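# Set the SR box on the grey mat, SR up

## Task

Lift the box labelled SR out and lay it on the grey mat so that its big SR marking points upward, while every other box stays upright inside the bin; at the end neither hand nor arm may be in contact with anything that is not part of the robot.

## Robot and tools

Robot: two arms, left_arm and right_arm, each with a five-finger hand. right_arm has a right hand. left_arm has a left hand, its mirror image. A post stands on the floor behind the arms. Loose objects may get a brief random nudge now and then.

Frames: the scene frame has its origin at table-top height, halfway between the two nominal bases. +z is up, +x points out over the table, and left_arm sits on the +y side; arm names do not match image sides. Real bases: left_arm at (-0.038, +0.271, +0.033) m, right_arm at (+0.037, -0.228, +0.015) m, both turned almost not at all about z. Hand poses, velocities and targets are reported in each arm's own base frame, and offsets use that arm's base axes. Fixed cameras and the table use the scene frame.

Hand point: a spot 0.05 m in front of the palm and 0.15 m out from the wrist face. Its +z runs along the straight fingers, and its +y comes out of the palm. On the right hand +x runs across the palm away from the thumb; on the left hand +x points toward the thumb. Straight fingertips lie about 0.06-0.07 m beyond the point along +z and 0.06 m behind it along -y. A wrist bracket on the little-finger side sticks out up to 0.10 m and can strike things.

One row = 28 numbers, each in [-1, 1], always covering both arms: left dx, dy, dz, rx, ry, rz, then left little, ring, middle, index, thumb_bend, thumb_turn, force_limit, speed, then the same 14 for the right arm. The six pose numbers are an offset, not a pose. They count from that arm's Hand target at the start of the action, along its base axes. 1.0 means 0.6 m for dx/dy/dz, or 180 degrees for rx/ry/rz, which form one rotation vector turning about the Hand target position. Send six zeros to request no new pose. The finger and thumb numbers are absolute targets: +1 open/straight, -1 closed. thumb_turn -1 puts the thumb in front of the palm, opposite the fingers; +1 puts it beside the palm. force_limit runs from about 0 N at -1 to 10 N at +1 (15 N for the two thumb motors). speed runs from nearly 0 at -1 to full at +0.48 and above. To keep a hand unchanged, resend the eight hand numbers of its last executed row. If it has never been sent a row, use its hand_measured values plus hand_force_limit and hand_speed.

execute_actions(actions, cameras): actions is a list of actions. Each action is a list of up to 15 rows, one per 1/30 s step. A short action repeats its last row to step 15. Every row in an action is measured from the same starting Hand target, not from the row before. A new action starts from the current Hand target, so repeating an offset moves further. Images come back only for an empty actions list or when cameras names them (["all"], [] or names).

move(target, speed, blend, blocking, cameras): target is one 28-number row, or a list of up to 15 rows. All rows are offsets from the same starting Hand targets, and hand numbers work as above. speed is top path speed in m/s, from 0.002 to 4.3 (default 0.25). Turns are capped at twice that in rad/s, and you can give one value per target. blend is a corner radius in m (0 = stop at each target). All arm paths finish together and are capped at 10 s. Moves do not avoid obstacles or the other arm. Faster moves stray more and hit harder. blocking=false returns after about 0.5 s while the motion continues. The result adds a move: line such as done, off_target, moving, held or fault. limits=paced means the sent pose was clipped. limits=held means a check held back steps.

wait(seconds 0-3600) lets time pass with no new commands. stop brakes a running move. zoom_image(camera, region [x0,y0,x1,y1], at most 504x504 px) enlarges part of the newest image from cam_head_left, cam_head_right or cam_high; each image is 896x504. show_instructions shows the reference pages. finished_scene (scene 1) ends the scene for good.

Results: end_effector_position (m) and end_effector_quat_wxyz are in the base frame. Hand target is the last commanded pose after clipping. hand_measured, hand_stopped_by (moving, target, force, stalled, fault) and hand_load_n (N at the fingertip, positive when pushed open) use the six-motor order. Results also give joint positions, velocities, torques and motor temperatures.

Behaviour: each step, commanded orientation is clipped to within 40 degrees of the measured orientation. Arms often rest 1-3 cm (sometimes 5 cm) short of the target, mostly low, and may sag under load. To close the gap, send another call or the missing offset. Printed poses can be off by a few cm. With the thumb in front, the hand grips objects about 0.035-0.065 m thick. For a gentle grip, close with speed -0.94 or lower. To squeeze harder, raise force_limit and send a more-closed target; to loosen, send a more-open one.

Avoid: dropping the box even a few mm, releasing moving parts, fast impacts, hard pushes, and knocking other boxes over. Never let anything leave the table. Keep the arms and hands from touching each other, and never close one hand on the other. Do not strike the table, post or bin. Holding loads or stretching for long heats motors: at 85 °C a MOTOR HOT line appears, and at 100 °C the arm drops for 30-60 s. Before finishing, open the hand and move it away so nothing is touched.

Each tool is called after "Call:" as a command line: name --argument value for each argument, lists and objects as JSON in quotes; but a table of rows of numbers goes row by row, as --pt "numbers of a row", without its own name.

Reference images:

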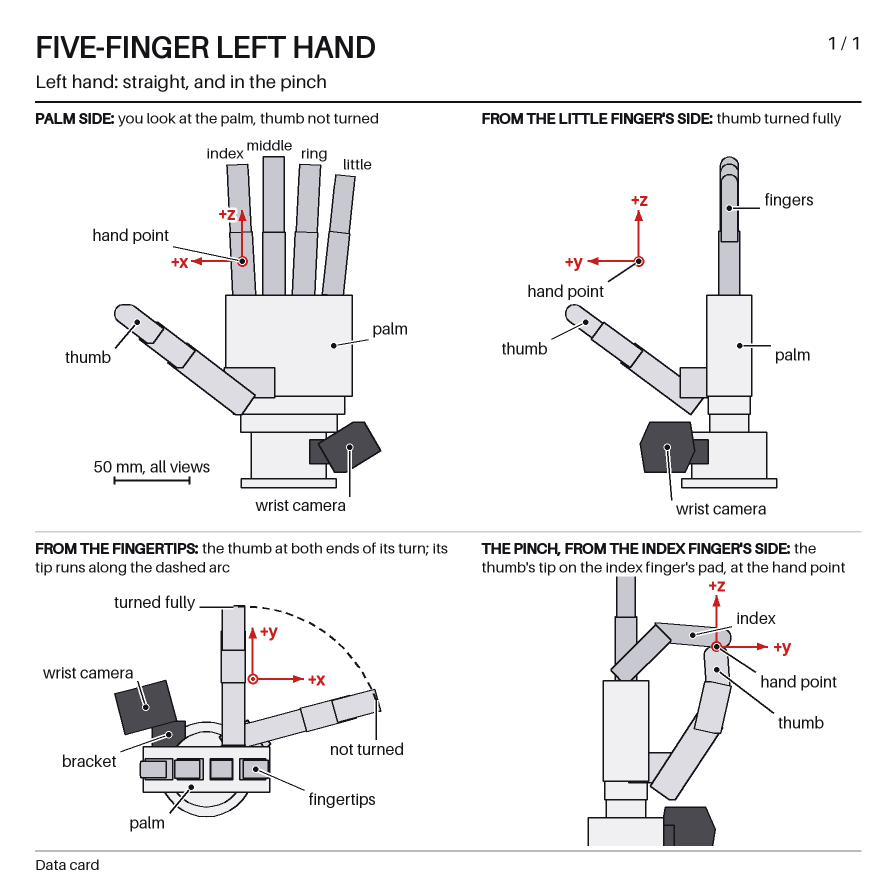

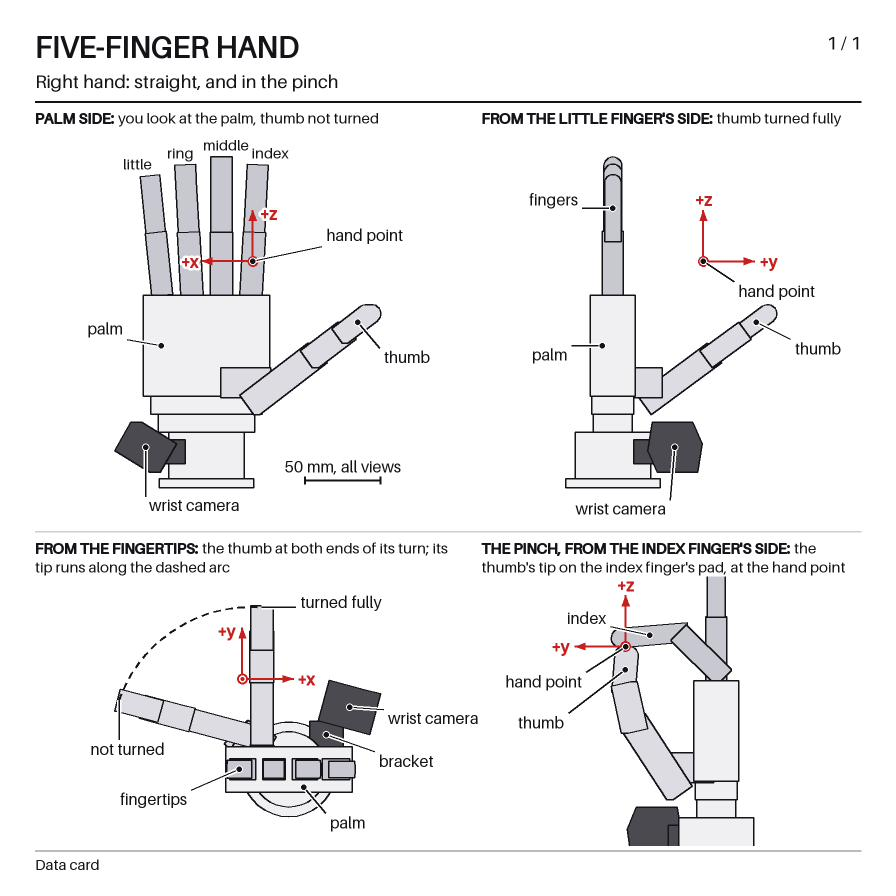

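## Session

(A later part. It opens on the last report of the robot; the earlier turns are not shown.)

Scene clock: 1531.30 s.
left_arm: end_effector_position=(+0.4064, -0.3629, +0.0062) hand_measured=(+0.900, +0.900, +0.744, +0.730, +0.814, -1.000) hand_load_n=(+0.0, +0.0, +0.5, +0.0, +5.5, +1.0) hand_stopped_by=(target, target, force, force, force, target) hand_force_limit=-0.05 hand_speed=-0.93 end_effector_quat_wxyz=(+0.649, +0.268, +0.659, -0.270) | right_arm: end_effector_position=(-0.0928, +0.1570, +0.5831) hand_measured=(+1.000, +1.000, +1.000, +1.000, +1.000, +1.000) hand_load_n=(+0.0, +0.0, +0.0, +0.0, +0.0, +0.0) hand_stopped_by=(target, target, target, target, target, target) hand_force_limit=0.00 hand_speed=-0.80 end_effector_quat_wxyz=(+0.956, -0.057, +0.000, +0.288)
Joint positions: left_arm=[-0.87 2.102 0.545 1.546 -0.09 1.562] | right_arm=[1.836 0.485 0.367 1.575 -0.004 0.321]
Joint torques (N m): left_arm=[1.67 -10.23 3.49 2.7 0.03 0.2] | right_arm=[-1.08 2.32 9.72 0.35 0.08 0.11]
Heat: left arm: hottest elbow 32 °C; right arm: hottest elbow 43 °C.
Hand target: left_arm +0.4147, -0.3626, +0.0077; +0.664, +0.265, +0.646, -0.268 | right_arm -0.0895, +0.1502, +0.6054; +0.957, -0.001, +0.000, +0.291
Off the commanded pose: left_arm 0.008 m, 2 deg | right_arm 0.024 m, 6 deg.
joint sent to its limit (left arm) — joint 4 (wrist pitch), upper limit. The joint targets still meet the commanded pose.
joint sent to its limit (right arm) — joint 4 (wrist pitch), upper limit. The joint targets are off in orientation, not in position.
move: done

Call:
move --target '[0,0,-0.0083,0,0,0.0,0.9,0.9,0.6,0.6,0.15,-1,-0.05,-0.93,0,0,0,0,0,0,1,1,1,1,1,1,0,-0.8]' --speed 0.01 --cameras '["cam_high","cam_head_left"]'

Call:
zoom_image --camera "cam_high" --region '[435, 160, 505, 220]'

Call:
zoom_image --camera "cam_head_left" --region '[460, 295, 530, 355]'

Scene clock: 1536.23 s.
left_arm: end_effector_position=(+0.4068, -0.3633, +0.0017) hand_measured=(+0.900, +0.900, +0.744, +0.730, +0.814, -1.000) hand_load_n=(+0.0, +0.0, +0.5, +0.5, +5.5, +0.5) hand_stopped_by=(target, target, force, force, force, target) hand_force_limit=-0.05 hand_speed=-0.93 end_effector_quat_wxyz=(+0.647, +0.269, +0.661, -0.269) | right_arm: end_effector_position=(-0.0928, +0.1570, +0.5831) hand_measured=(+1.000, +1.000, +1.000, +1.000, +1.000, +1.000) hand_load_n=(+0.0, +0.0, +0.0, +0.0, +0.0, +0.0) hand_stopped_by=(target, target, target, target, target, target) hand_force_limit=0.00 hand_speed=-0.80 end_effector_quat_wxyz=(+0.956, -0.057, +0.000, +0.288)
Joint positions: left_arm=[-0.87 2.113 0.55 1.546 -0.09 1.562] | right_arm=[1.836 0.485 0.367 1.575 -0.004 0.321]
Joint torques (N m): left_arm=[1.67 -10.29 3.4 2.7 -0.03 0.19] | right_arm=[-1.32 2.26 9.66 0.27 0.07 0.11]
Heat: left arm: hottest elbow 32 °C; right arm: hottest elbow 43 °C.
Hand target: left_arm +0.4147, -0.3627, +0.0028; +0.664, +0.265, +0.646, -0.268 | right_arm -0.0895, +0.1502, +0.6054; +0.957, -0.001, +0.000, +0.291
Off the commanded pose: left_arm 0.008 m, 3 deg | right_arm 0.024 m, 6 deg.
joint sent to its limit (left arm) — joint 4 (wrist pitch), upper limit. The joint targets still meet the commanded pose.
joint sent to its limit (right arm) — joint 4 (wrist pitch), upper limit. The joint targets are off in orientation, not in position.
move: off_target (left_arm)
Images, in order (width x height): cam_head_left 896x504, cam_high 896x504.

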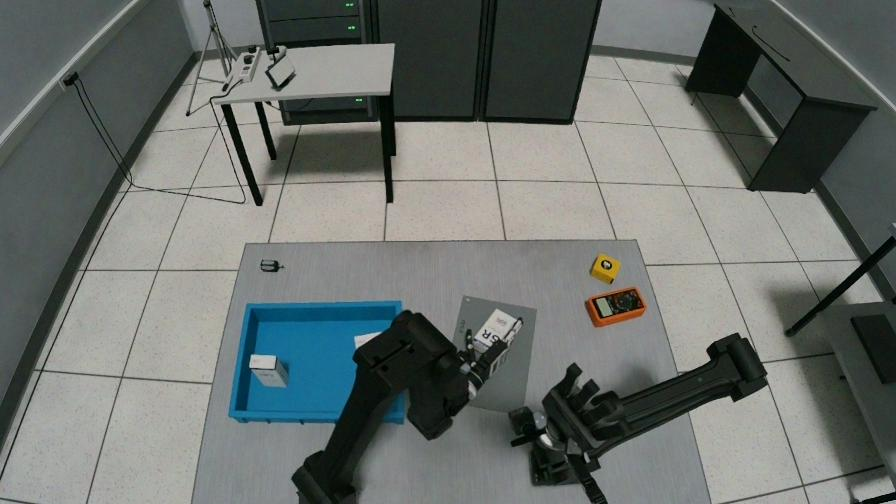

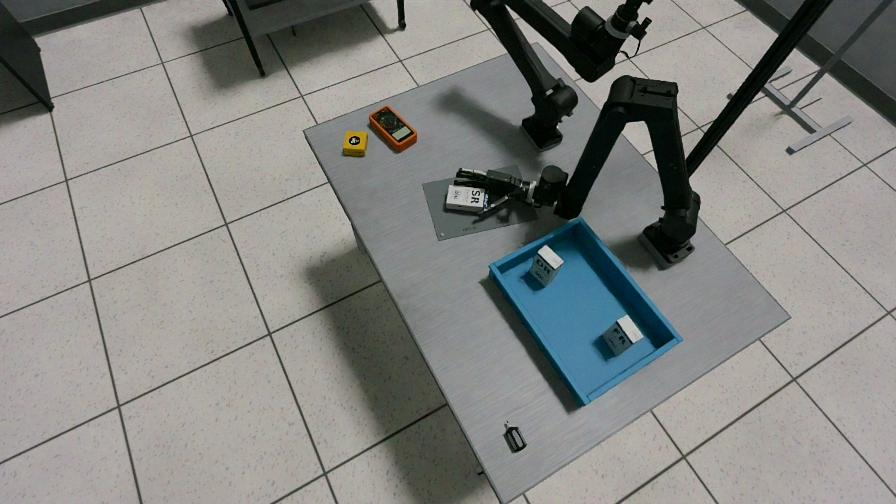

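Scaled by 7.200.

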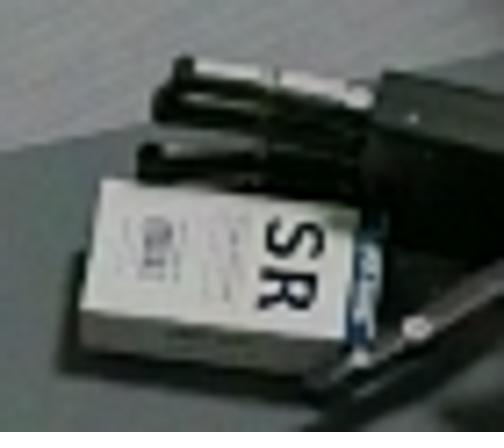

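Scaled by 7.200.

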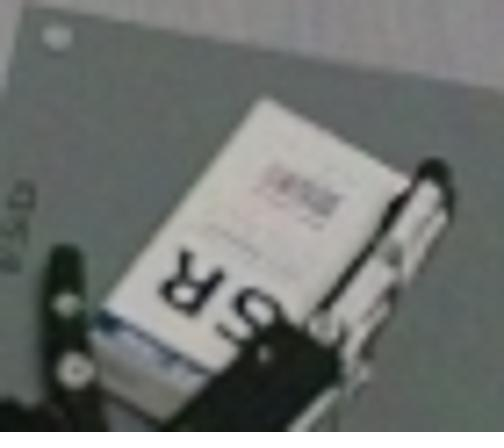

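Call:
move --target '[0,0,-0.005,0,0,0.0,0.9,0.9,0.6,0.6,0.15,-1,-0.05,-0.93,0,0,0,0,0,0,1,1,1,1,1,1,0,-0.8]' --speed 0.01 --cameras '["cam_high","cam_head_left"]'

Call:
zoom_image --camera "cam_high" --region '[435, 160, 505, 220]'

Scene clock: 1545.00 s.
left_arm: end_effector_position=(+0.4062, -0.3626, -0.0017) hand_measured=(+0.900, +0.900, +0.744, +0.730, +0.814, -1.000) hand_load_n=(+0.0, +0.0, +0.0, +0.0, +5.5, +0.5) hand_stopped_by=(target, target, force, force, force, target) hand_force_limit=-0.05 hand_speed=-0.93 end_effector_quat_wxyz=(+0.645, +0.270, +0.663, -0.268) | right_arm: end_effector_position=(-0.0928, +0.1570, +0.5831) hand_measured=(+1.000, +1.000, +1.000, +1.000, +1.000, +1.000) hand_load_n=(+0.0, +0.0, +0.0, +0.0, +0.0, +0.0) hand_stopped_by=(target, target, target, target, target, target) hand_force_limit=0.00 hand_speed=-0.80 end_effector_quat_wxyz=(+0.956, -0.057, +0.000, +0.288)
Joint positions: left_arm=[-0.87 2.12 0.55 1.546 -0.09 1.562] | right_arm=[1.836 0.485 0.367 1.575 -0.004 0.321]
Joint torques (N m): left_arm=[1.67 -10.23 3.51 2.7 -0.05 0.18] | right_arm=[-1.2 2.37 9.68 0.28 0.08 0.12]
Heat: left arm: hottest elbow 32 °C; right arm: hottest elbow 43 °C.
Hand target: left_arm +0.4147, -0.3627, -0.0001; +0.664, +0.265, +0.646, -0.268 | right_arm -0.0895, +0.1502, +0.6054; +0.957, -0.001, +0.000, +0.291
Off the commanded pose: left_arm 0.009 m, 3 deg | right_arm 0.024 m, 6 deg.
joint sent to its limit (left arm) — joint 4 (wrist pitch), upper limit. The joint targets still meet the commanded pose.
joint sent to its limit (right arm) — joint 4 (wrist pitch), upper limit. The joint targets are off in orientation, not in position.
move: off_target (left_arm)
Images, in order (width x height): cam_head_left 896x504, cam_high 896x504.

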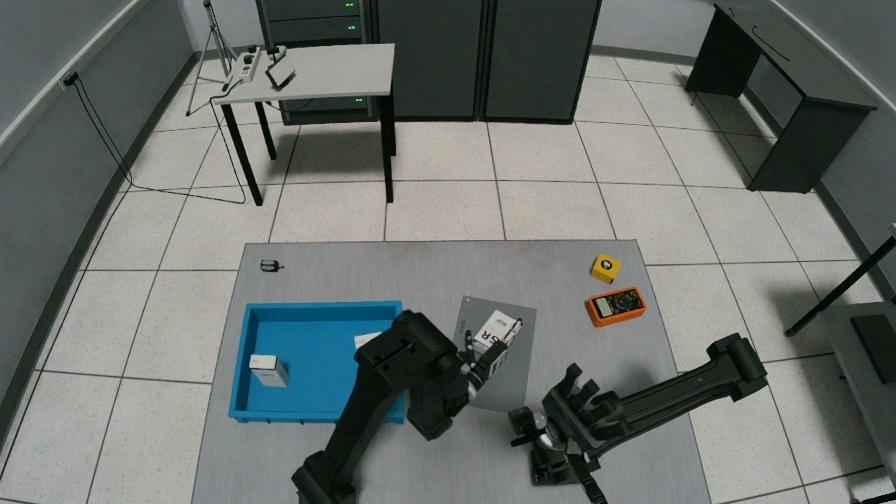

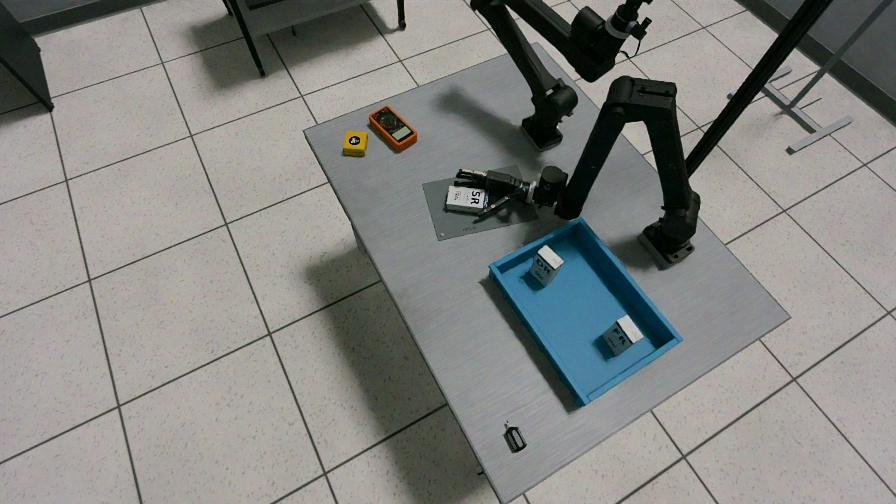

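Scaled by 7.200.

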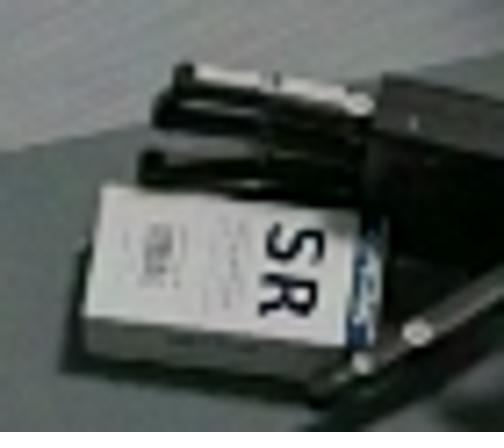

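Call:
move --target '[0,0,-0.004,0,0,0.0,0.9,0.9,0.6,0.6,0.15,-1,-0.05,-0.93,0,0,0,0,0,0,1,1,1,1,1,1,0,-0.8]' --speed 0.01 --cameras '["cam_high"]'

Call:
zoom_image --camera "cam_high" --region '[435, 160, 505, 220]'

Scene clock: 1553.30 s.
left_arm: end_effector_position=(+0.4068, -0.3633, -0.0036) hand_measured=(+0.900, +0.900, +0.744, +0.730, +0.814, -1.000) hand_load_n=(+0.0, +0.0, +0.5, +0.0, +5.5, +0.5) hand_stopped_by=(target, target, force, force, force, target) hand_force_limit=-0.05 hand_speed=-0.93 end_effector_quat_wxyz=(+0.645, +0.270, +0.663, -0.268) | right_arm: end_effector_position=(-0.0928, +0.1570, +0.5831) hand_measured=(+1.000, +1.000, +1.000, +1.000, +1.000, +1.000) hand_load_n=(+0.0, +0.0, +0.0, +0.0, +0.0, +0.0) hand_stopped_by=(target, target, target, target, target, target) hand_force_limit=0.00 hand_speed=-0.80 end_effector_quat_wxyz=(+0.956, -0.057, +0.000, +0.288)
Joint positions: left_arm=[-0.87 2.126 0.554 1.546 -0.09 1.562] | right_arm=[1.836 0.485 0.367 1.575 -0.004 0.321]
Joint torques (N m): left_arm=[1.67 -10.34 3.34 2.7 -0.07 0.17] | right_arm=[-1.2 2.32 9.72 0.31 0.07 0.11]
Heat: left arm: hottest elbow 32 °C; right arm: hottest elbow 43 °C.
Hand target: left_arm +0.4147, -0.3626, -0.0027; +0.664, +0.265, +0.646, -0.268 | right_arm -0.0895, +0.1502, +0.6054; +0.957, -0.001, +0.000, +0.291
Off the commanded pose: left_arm 0.008 m, 3 deg | right_arm 0.024 m, 6 deg.
joint sent to its limit (left arm) — joint 4 (wrist pitch), upper limit. The joint targets still meet the commanded pose.
joint sent to its limit (right arm) — joint 4 (wrist pitch), upper limit. The joint targets are off in orientation, not in position.
move: off_target (left_arm)

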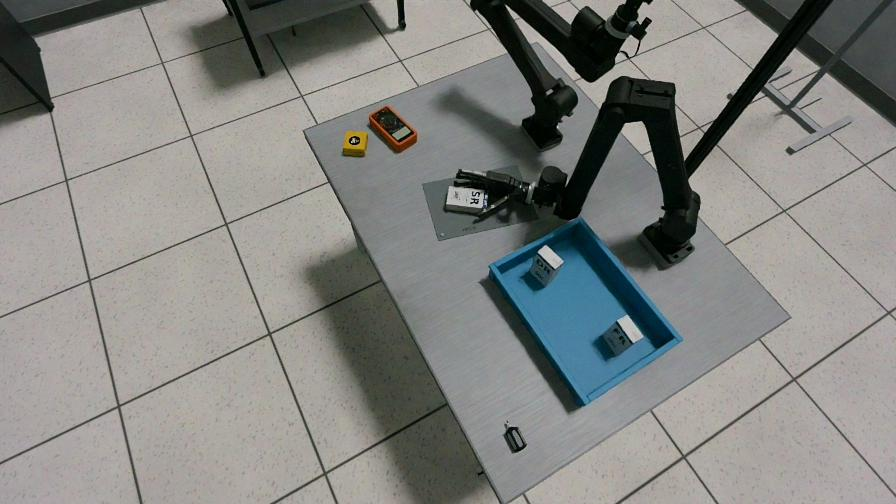

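Scaled by 7.200.

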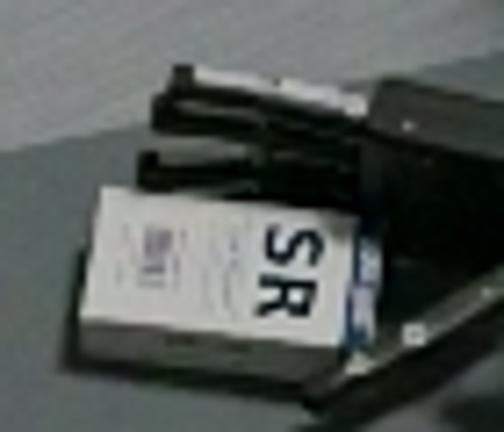

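Call:
move --target '[0,0,-0.004,0,0,0.0,0.9,0.9,0.6,0.6,0.15,-1,-0.05,-0.93,0,0,0,0,0,0,1,1,1,1,1,1,0,-0.8]' --speed 0.01 --cameras '["cam_high","cam_head_left"]'

Call:
zoom_image --camera "cam_high" --region '[435, 160, 505, 220]'

Call:
zoom_image --camera "cam_head_left" --region '[460, 295, 530, 355]'

Scene clock: 1564.07 s.
left_arm: end_effector_position=(+0.4070, -0.3636, -0.0050) hand_measured=(+0.900, +0.900, +0.744, +0.730, +0.814, -1.000) hand_load_n=(+0.0, +0.0, +0.5, +0.5, +5.5, +0.5) hand_stopped_by=(target, target, force, force, force, target) hand_force_limit=-0.05 hand_speed=-0.93 end_effector_quat_wxyz=(+0.644, +0.270, +0.664, -0.267) | right_arm: end_effector_position=(-0.0928, +0.1570, +0.5831) hand_measured=(+1.000, +1.000, +1.000, +1.000, +1.000, +1.000) hand_load_n=(+0.0, +0.0, +0.0, +0.0, +0.0, +0.0) hand_stopped_by=(target, target, target, target, target, target) hand_force_limit=0.00 hand_speed=-0.80 end_effector_quat_wxyz=(+0.956, -0.057, +0.000, +0.288)
Joint positions: left_arm=[-0.87 2.13 0.556 1.547 -0.09 1.562] | right_arm=[1.836 0.485 0.367 1.575 -0.004 0.321]
Joint torques (N m): left_arm=[1.61 -10.52 3.3 2.66 -0.09 0.17] | right_arm=[-1.14 2.26 9.7 0.25 0.08 0.12]
Heat: left arm: hottest elbow 32 °C; right arm: hottest elbow 43 °C.
Hand target: left_arm +0.4147, -0.3626, -0.0051; +0.664, +0.265, +0.646, -0.268 | right_arm -0.0895, +0.1502, +0.6054; +0.957, -0.001, +0.000, +0.291
Off the commanded pose: left_arm 0.008 m, 3 deg | right_arm 0.024 m, 6 deg.
joint sent to its limit (left arm) — joint 4 (wrist pitch), upper limit. The joint targets still meet the commanded pose.
joint sent to its limit (right arm) — joint 4 (wrist pitch), upper limit. The joint targets are off in orientation, not in position.
move: off_target (left_arm)
Images, in order (width x height): cam_head_left 896x504, cam_high 896x504.

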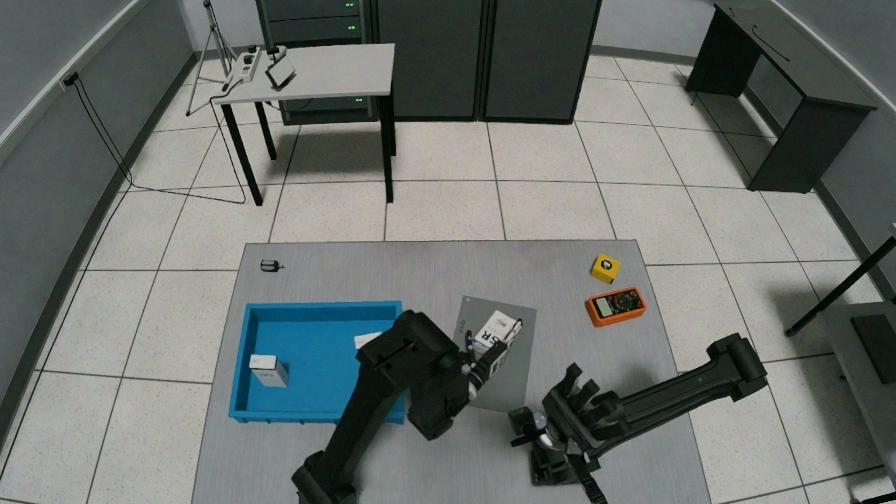

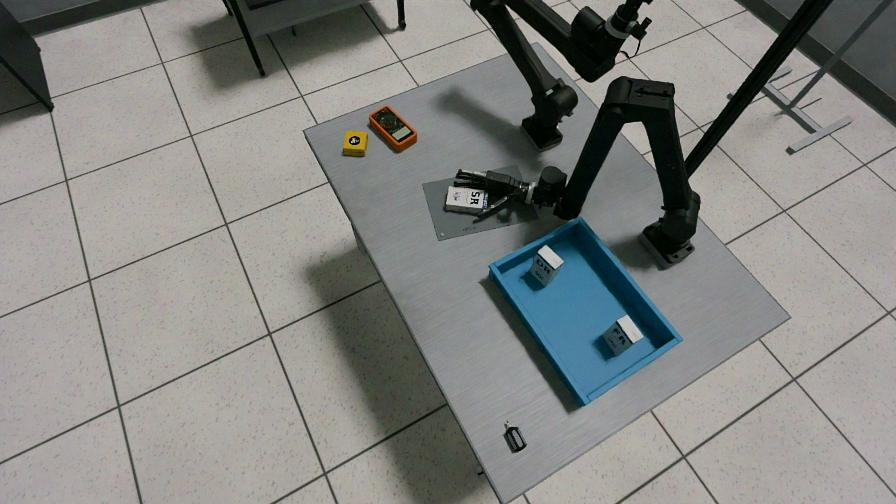

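Scaled by 7.200.

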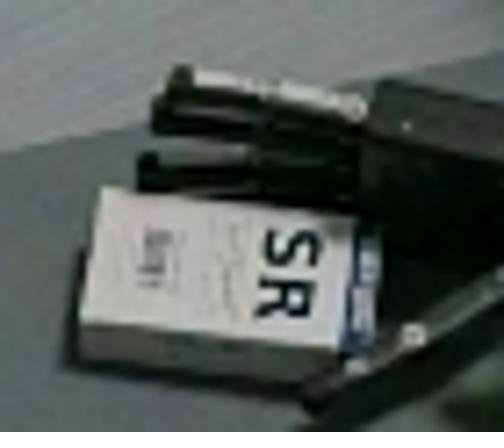

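Scaled by 7.200.

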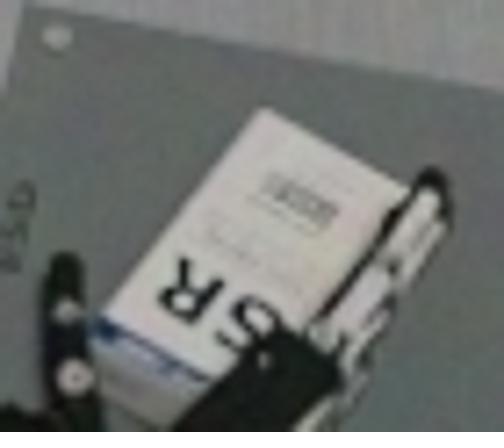

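Call:
zoom_image --camera "cam_high" --region '[415, 180, 485, 250]'

Scaled by 7.200.

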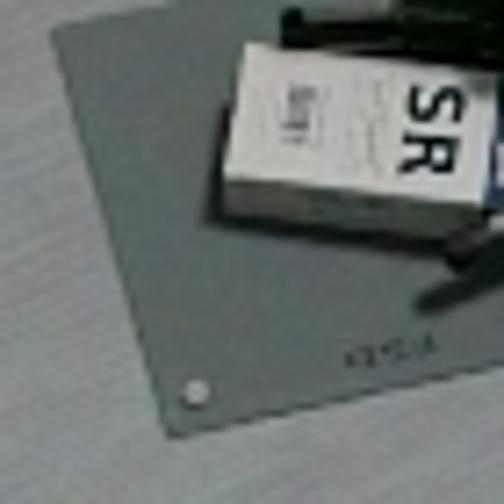

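Call:
zoom_image --camera "cam_high" --region '[590, 300, 650, 360]'

Call:
zoom_image --camera "cam_head_left" --region '[235, 340, 295, 400]'

Scaled by 8.400.

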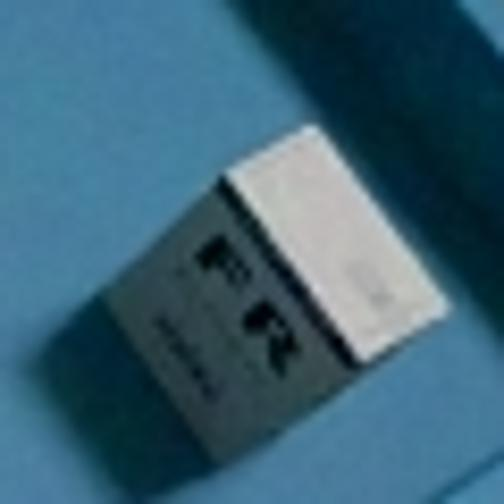

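Scaled by 8.400.

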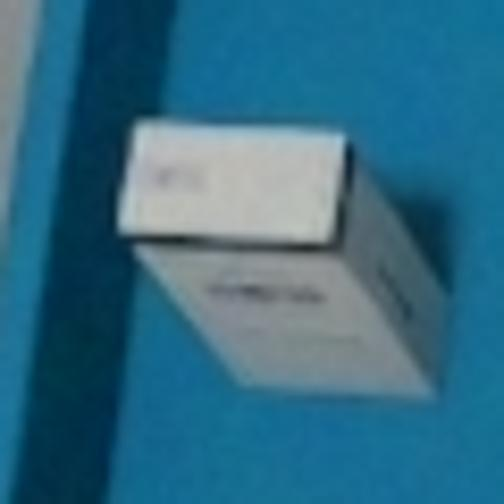

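Call:
move --target '[0,0,-0.004,0,0,0.0,0.9,0.9,0.6,0.6,0.15,-1,-0.05,-0.93,0,0,0,0,0,0,1,1,1,1,1,1,0,-0.8]' --speed 0.01 --cameras '["cam_high","cam_head_left"]'

Call:
zoom_image --camera "cam_high" --region '[435, 160, 505, 220]'

Call:
zoom_image --camera "cam_head_left" --region '[460, 295, 530, 355]'

Scene clock: 1618.57 s.
left_arm: end_effector_position=(+0.4072, -0.3638, -0.0056) hand_measured=(+0.900, +0.900, +0.744, +0.730, +0.814, -1.000) hand_load_n=(+0.0, +0.0, +0.5, +0.5, +5.5, +0.0) hand_stopped_by=(target, target, force, force, force, target) hand_force_limit=-0.05 hand_speed=-0.93 end_effector_quat_wxyz=(+0.645, +0.270, +0.663, -0.267) | right_arm: end_effector_position=(-0.0928, +0.1570, +0.5831) hand_measured=(+1.000, +1.000, +1.000, +1.000, +1.000, +1.000) hand_load_n=(+0.0, +0.0, +0.0, +0.0, +0.0, +0.0) hand_stopped_by=(target, target, target, target, target, target) hand_force_limit=0.00 hand_speed=-0.80 end_effector_quat_wxyz=(+0.956, -0.057, +0.000, +0.288)
Joint positions: left_arm=[-0.87 2.133 0.558 1.549 -0.09 1.562] | right_arm=[1.836 0.485 0.367 1.575 -0.004 0.321]
Joint torques (N m): left_arm=[1.61 -10.17 3.3 2.58 -0.11 0.16] | right_arm=[-1.2 2.32 9.68 0.29 0.08 0.12]
Heat: left arm: hottest elbow 32 °C; right arm: hottest elbow 43 °C.
Hand target: left_arm +0.4147, -0.3626, -0.0075; +0.664, +0.265, +0.646, -0.268 | right_arm -0.0895, +0.1502, +0.6054; +0.957, -0.001, +0.000, +0.291
Off the commanded pose: left_arm 0.008 m, 3 deg | right_arm 0.024 m, 6 deg.
joint sent to its limit (left arm) — joint 4 (wrist pitch), upper limit. The joint targets still meet the commanded pose.
joint sent to its limit (right arm) — joint 4 (wrist pitch), upper limit. The joint targets are off in orientation, not in position.
move: off_target (left_arm)
Images, in order (width x height): cam_head_left 896x504, cam_high 896x504.

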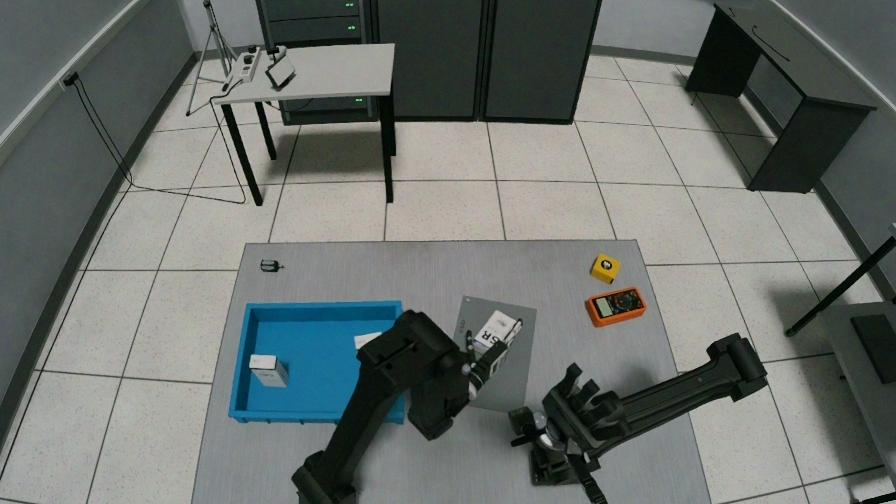

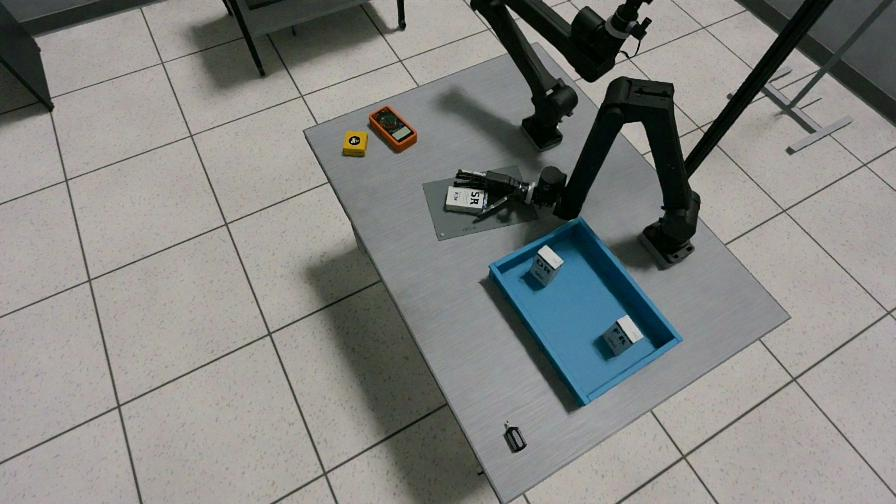

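Scaled by 7.200.

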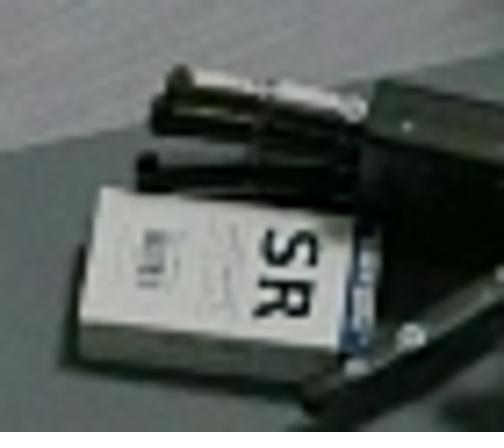

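Scaled by 7.200.

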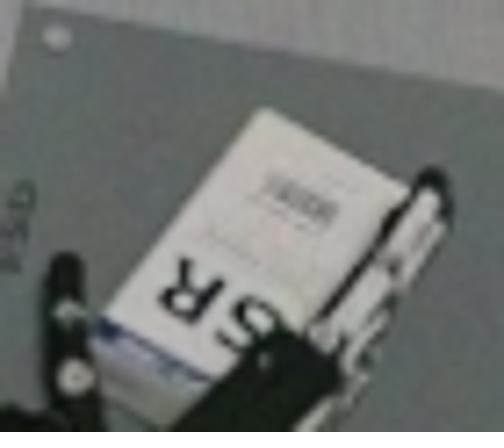

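Call:
move --target '[0,0,-0.004,0,0,0.0,0.9,0.9,0.6,0.6,0.15,-1,-0.05,-0.93,0,0,0,0,0,0,1,1,1,1,1,1,0,-0.8]' --speed 0.01 --cameras '[]'

Scene clock: 1633.40 s.
left_arm: end_effector_position=(+0.4075, -0.3641, -0.0062) hand_measured=(+0.900, +0.900, +0.744, +0.730, +0.814, -1.000) hand_load_n=(+0.0, +0.0, +0.5, +0.0, +5.5, +0.0) hand_stopped_by=(target, target, force, force, force, target) hand_force_limit=-0.05 hand_speed=-0.93 end_effector_quat_wxyz=(+0.645, +0.270, +0.663, -0.267) | right_arm: end_effector_position=(-0.0928, +0.1570, +0.5831) hand_measured=(+1.000, +1.000, +1.000, +1.000, +1.000, +1.000) hand_load_n=(+0.0, +0.0, +0.0, +0.0, +0.0, +0.0) hand_stopped_by=(target, target, target, target, target, target) hand_force_limit=0.00 hand_speed=-0.80 end_effector_quat_wxyz=(+0.956, -0.057, +0.000, +0.288)
Joint positions: left_arm=[-0.87 2.136 0.559 1.551 -0.09 1.563] | right_arm=[1.836 0.485 0.367 1.575 -0.004 0.321]
Joint torques (N m): left_arm=[1.61 -9.99 3.3 2.48 -0.12 0.14] | right_arm=[-1.14 2.14 9.68 0.31 0.08 0.12]
Motor temperatures (°C): left_arm=[29 31 31 24 24 24] | right_arm=[32 29 43 25 26 25]
Heat: left arm: hottest shoulder 31 °C; right arm: hottest elbow 43 °C.
Hand target: left_arm +0.4147, -0.3627, -0.0098; +0.664, +0.265, +0.646, -0.268 | right_arm -0.0895, +0.1502, +0.6054; +0.957, -0.001, +0.000, +0.291
Off the commanded pose: left_arm 0.008 m, 3 deg | right_arm 0.024 m, 6 deg.
joint sent to its limit (left arm) — joint 4 (wrist pitch), upper limit. The joint targets still meet the commanded pose.
joint sent to its limit (right arm) — joint 4 (wrist pitch), upper limit. The joint targets are off in orientation, not in position.
move: off_target (left_arm)

Call:
move --target '[0,0,-0.0075,0,0,0.0,0.9,0.9,0.6,0.6,0.15,-1,-0.05,-0.93,0,0,0,0,0,0,1,1,1,1,1,1,0,-0.8]' --speed 0.01 --cameras '["cam_high","cam_head_left"]'

Call:
zoom_image --camera "cam_high" --region '[435, 160, 505, 220]'

Call:
zoom_image --camera "cam_head_left" --region '[460, 295, 530, 355]'

Scene clock: 1640.50 s.
left_arm: end_effector_position=(+0.4079, -0.3645, -0.0083) hand_measured=(+0.900, +0.900, +0.744, +0.730, +0.814, -1.000) hand_load_n=(+0.0, +0.0, +1.0, +0.0, +5.5, -0.5) hand_stopped_by=(target, target, force, force, force, target) hand_force_limit=-0.05 hand_speed=-0.93 end_effector_quat_wxyz=(+0.645, +0.271, +0.663, -0.266) | right_arm: end_effector_position=(-0.0928, +0.1570, +0.5831) hand_measured=(+1.000, +1.000, +1.000, +1.000, +1.000, +1.000) hand_load_n=(+0.0, +0.0, +0.0, +0.0, +0.0, +0.0) hand_stopped_by=(target, target, target, target, target, target) hand_force_limit=0.00 hand_speed=-0.80 end_effector_quat_wxyz=(+0.956, -0.057, +0.000, +0.288)
Joint positions: left_arm=[-0.87 2.144 0.563 1.555 -0.09 1.565] | right_arm=[1.836 0.485 0.367 1.575 -0.004 0.321]
Joint torques (N m): left_arm=[1.61 -9.88 3.28 2.35 -0.16 0.11] | right_arm=[-1.14 2.32 9.72 0.29 0.08 0.12]
Heat: left arm: hottest shoulder 31 °C; right arm: hottest elbow 43 °C.
Hand target: left_arm +0.4147, -0.3626, -0.0143; +0.664, +0.265, +0.646, -0.268 | right_arm -0.0895, +0.1502, +0.6054; +0.957, -0.001, +0.000, +0.291
Off the commanded pose: left_arm 0.009 m, 3 deg | right_arm 0.024 m, 6 deg.
joint sent to its limit (left arm) — joint 4 (wrist pitch), upper limit. The joint targets are off in orientation, not in position.
joint sent to its limit (right arm) — joint 4 (wrist pitch), upper limit. The joint targets are off in orientation, not in position.
move: off_target (left_arm)
Images, in order (width x height): cam_head_left 896x504, cam_high 896x504.

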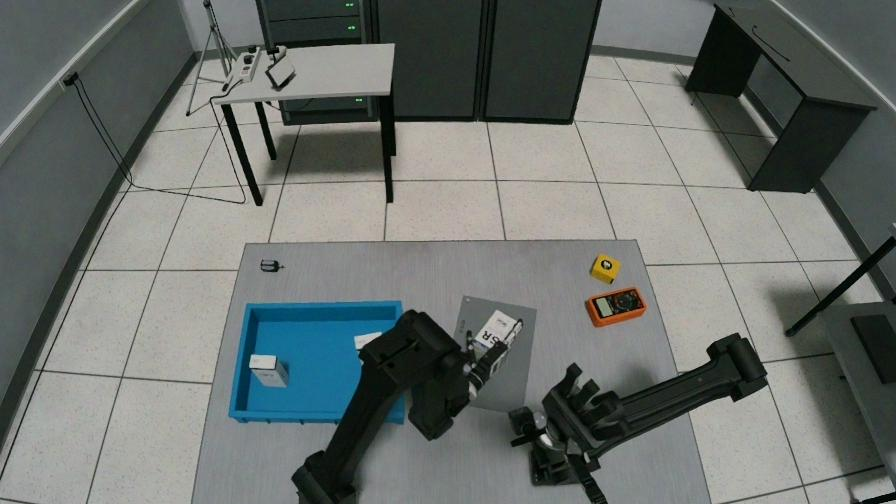

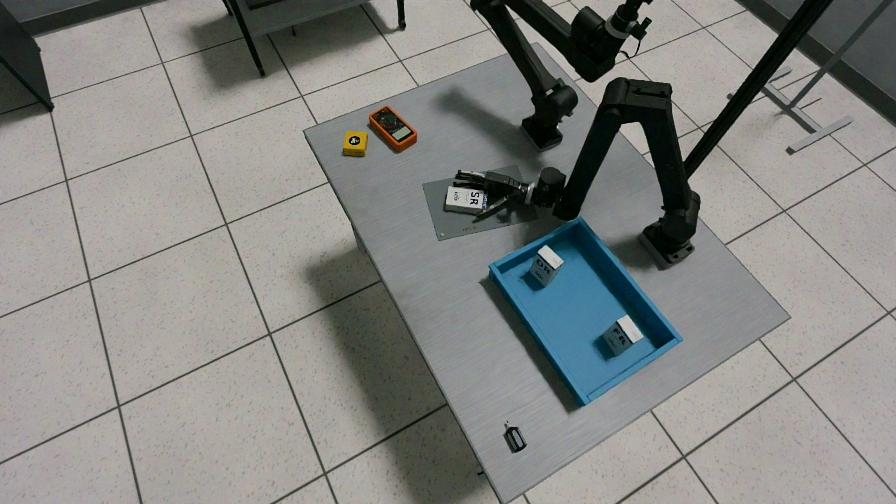

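Scaled by 7.200.

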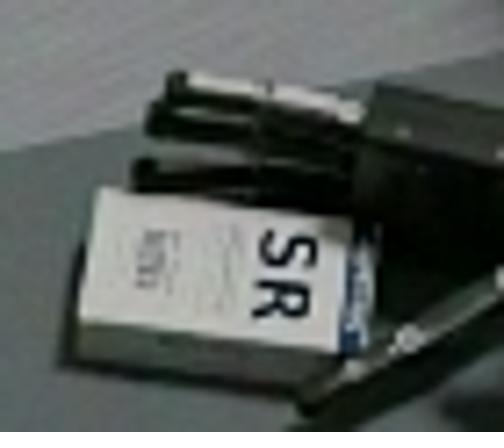

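Scaled by 7.200.

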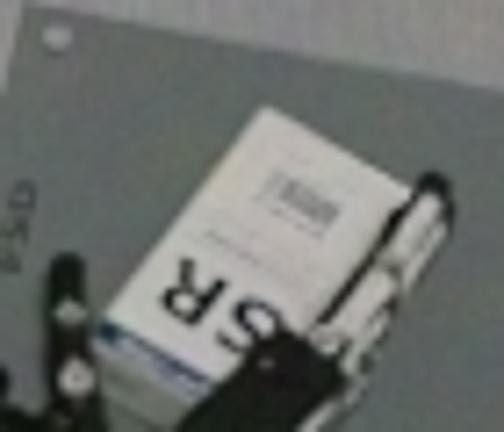

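Call:
move --target '[0,0,0.008,0,0,0.0,0.9,0.9,0.6,0.6,0.15,-1,-0.05,-0.93,0,0,0,0,0,0,1,1,1,1,1,1,0,-0.8]' --speed 0.01 --cameras '[]'

Scene clock: 1662.40 s.
left_arm: end_effector_position=(+0.4079, -0.3645, -0.0082) hand_measured=(+0.900, +0.900, +0.744, +0.730, +0.814, -1.000) hand_load_n=(+0.0, -0.5, +0.5, +0.0, +5.5, -0.5) hand_stopped_by=(target, target, force, force, force, target) hand_force_limit=-0.05 hand_speed=-0.93 end_effector_quat_wxyz=(+0.645, +0.271, +0.663, -0.266) | right_arm: end_effector_position=(-0.0928, +0.1570, +0.5831) hand_measured=(+1.000, +1.000, +1.000, +1.000, +1.000, +1.000) hand_load_n=(+0.0, +0.0, +0.0, +0.0, +0.0, +0.0) hand_stopped_by=(target, target, target, target, target, target) hand_force_limit=0.00 hand_speed=-0.80 end_effector_quat_wxyz=(+0.956, -0.057, +0.000, +0.288)
Joint positions: left_arm=[-0.87 2.144 0.563 1.555 -0.09 1.565] | right_arm=[1.836 0.485 0.367 1.575 -0.004 0.321]
Joint torques (N m): left_arm=[1.61 -10.75 3.02 2.35 -0.12 0.12] | right_arm=[-1.2 2.32 9.68 0.31 0.08 0.11]
Heat: left arm: hottest shoulder 31 °C; right arm: hottest elbow 43 °C.
Hand target: left_arm +0.4147, -0.3626, -0.0095; +0.664, +0.265, +0.646, -0.268 | right_arm -0.0895, +0.1502, +0.6054; +0.957, -0.001, +0.000, +0.291
Off the commanded pose: left_arm 0.007 m, 3 deg | right_arm 0.024 m, 6 deg.
joint sent to its limit (left arm) — joint 4 (wrist pitch), upper limit. The joint targets still meet the commanded pose.
joint sent to its limit (right arm) — joint 4 (wrist pitch), upper limit. The joint targets are off in orientation, not in position.
move: off_target (left_arm)

Call:
move --target '[0,0,0.0,0,0,0.0,0.9,0.9,0.6,0.6,0.88,-1,-0.05,-0.96,0,0,0,0,0,0,1,1,1,1,1,1,0,-0.8]' --speed 0.01 --cameras '["cam_high","cam_head_left"]'

Call:
zoom_image --camera "cam_high" --region '[435, 160, 505, 220]'

Call:
zoom_image --camera "cam_head_left" --region '[460, 295, 530, 355]'

Scene clock: 1670.83 s.
left_arm: end_effector_position=(+0.4079, -0.3645, -0.0082) hand_measured=(+0.900, +0.900, +0.744, +0.730, +0.880, -1.000) hand_load_n=(+0.0, +0.0, +0.0, +0.0, +1.5, +0.5) hand_stopped_by=(target, target, force, force, moving, target) hand_force_limit=-0.05 hand_speed=-0.96 end_effector_quat_wxyz=(+0.645, +0.271, +0.663, -0.266) | right_arm: end_effector_position=(-0.0928, +0.1570, +0.5831) hand_measured=(+1.000, +1.000, +1.000, +1.000, +1.000, +1.000) hand_load_n=(+0.0, +0.0, +0.0, +0.0, +0.0, +0.0) hand_stopped_by=(target, target, target, target, target, target) hand_force_limit=0.00 hand_speed=-0.80 end_effector_quat_wxyz=(+0.956, -0.057, +0.000, +0.288)
Joint positions: left_arm=[-0.87 2.144 0.563 1.555 -0.09 1.565] | right_arm=[1.836 0.485 0.367 1.575 -0.004 0.321]
Joint torques (N m): left_arm=[1.61 -10.81 3.02 2.36 -0.12 0.11] | right_arm=[-1.14 2.2 9.68 0.29 0.08 0.12]
Heat: left arm: hottest shoulder 31 °C; right arm: hottest elbow 43 °C.
Hand target: left_arm +0.4147, -0.3626, -0.0095; +0.664, +0.265, +0.646, -0.268 | right_arm -0.0895, +0.1502, +0.6054; +0.957, -0.001, +0.000, +0.291
Off the commanded pose: left_arm 0.007 m, 3 deg | right_arm 0.024 m, 6 deg.
joint sent to its limit (left arm) — joint 4 (wrist pitch), upper limit. The joint targets still meet the commanded pose.
joint sent to its limit (right arm) — joint 4 (wrist pitch), upper limit. The joint targets are off in orientation, not in position.
move: done
Images, in order (width x height): cam_head_left 896x504, cam_high 896x504.

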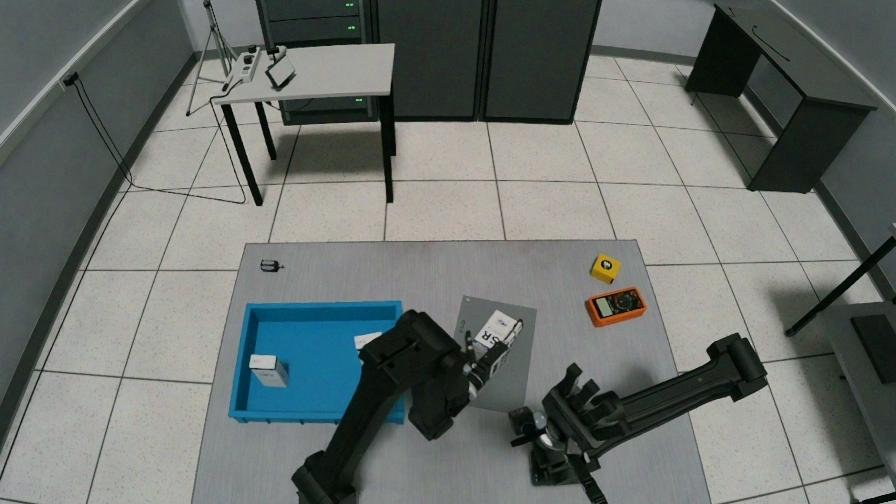

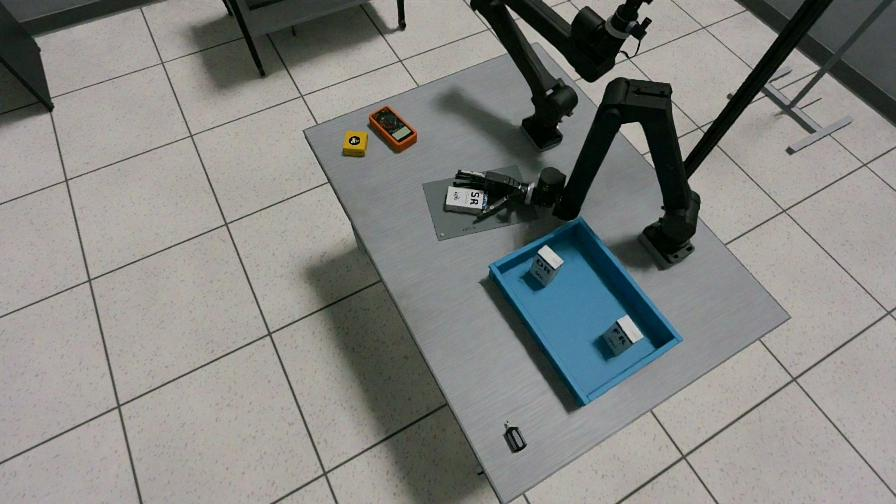

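Scaled by 7.200.

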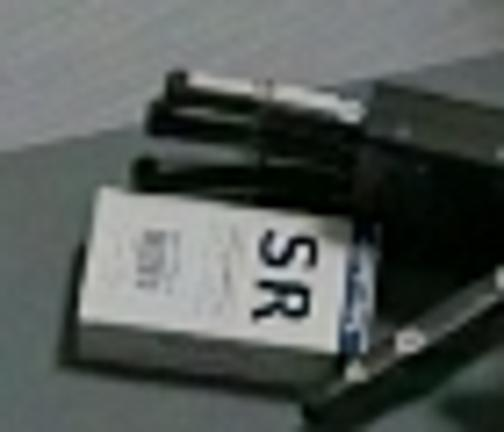

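Scaled by 7.200.

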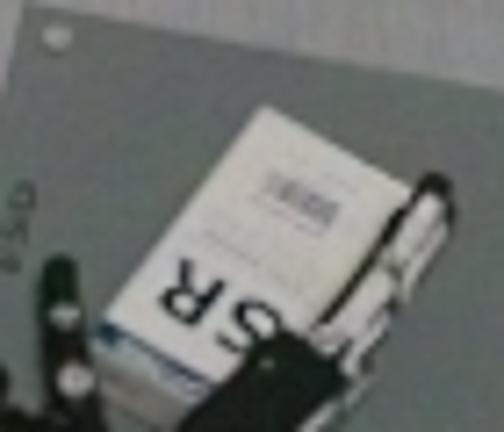

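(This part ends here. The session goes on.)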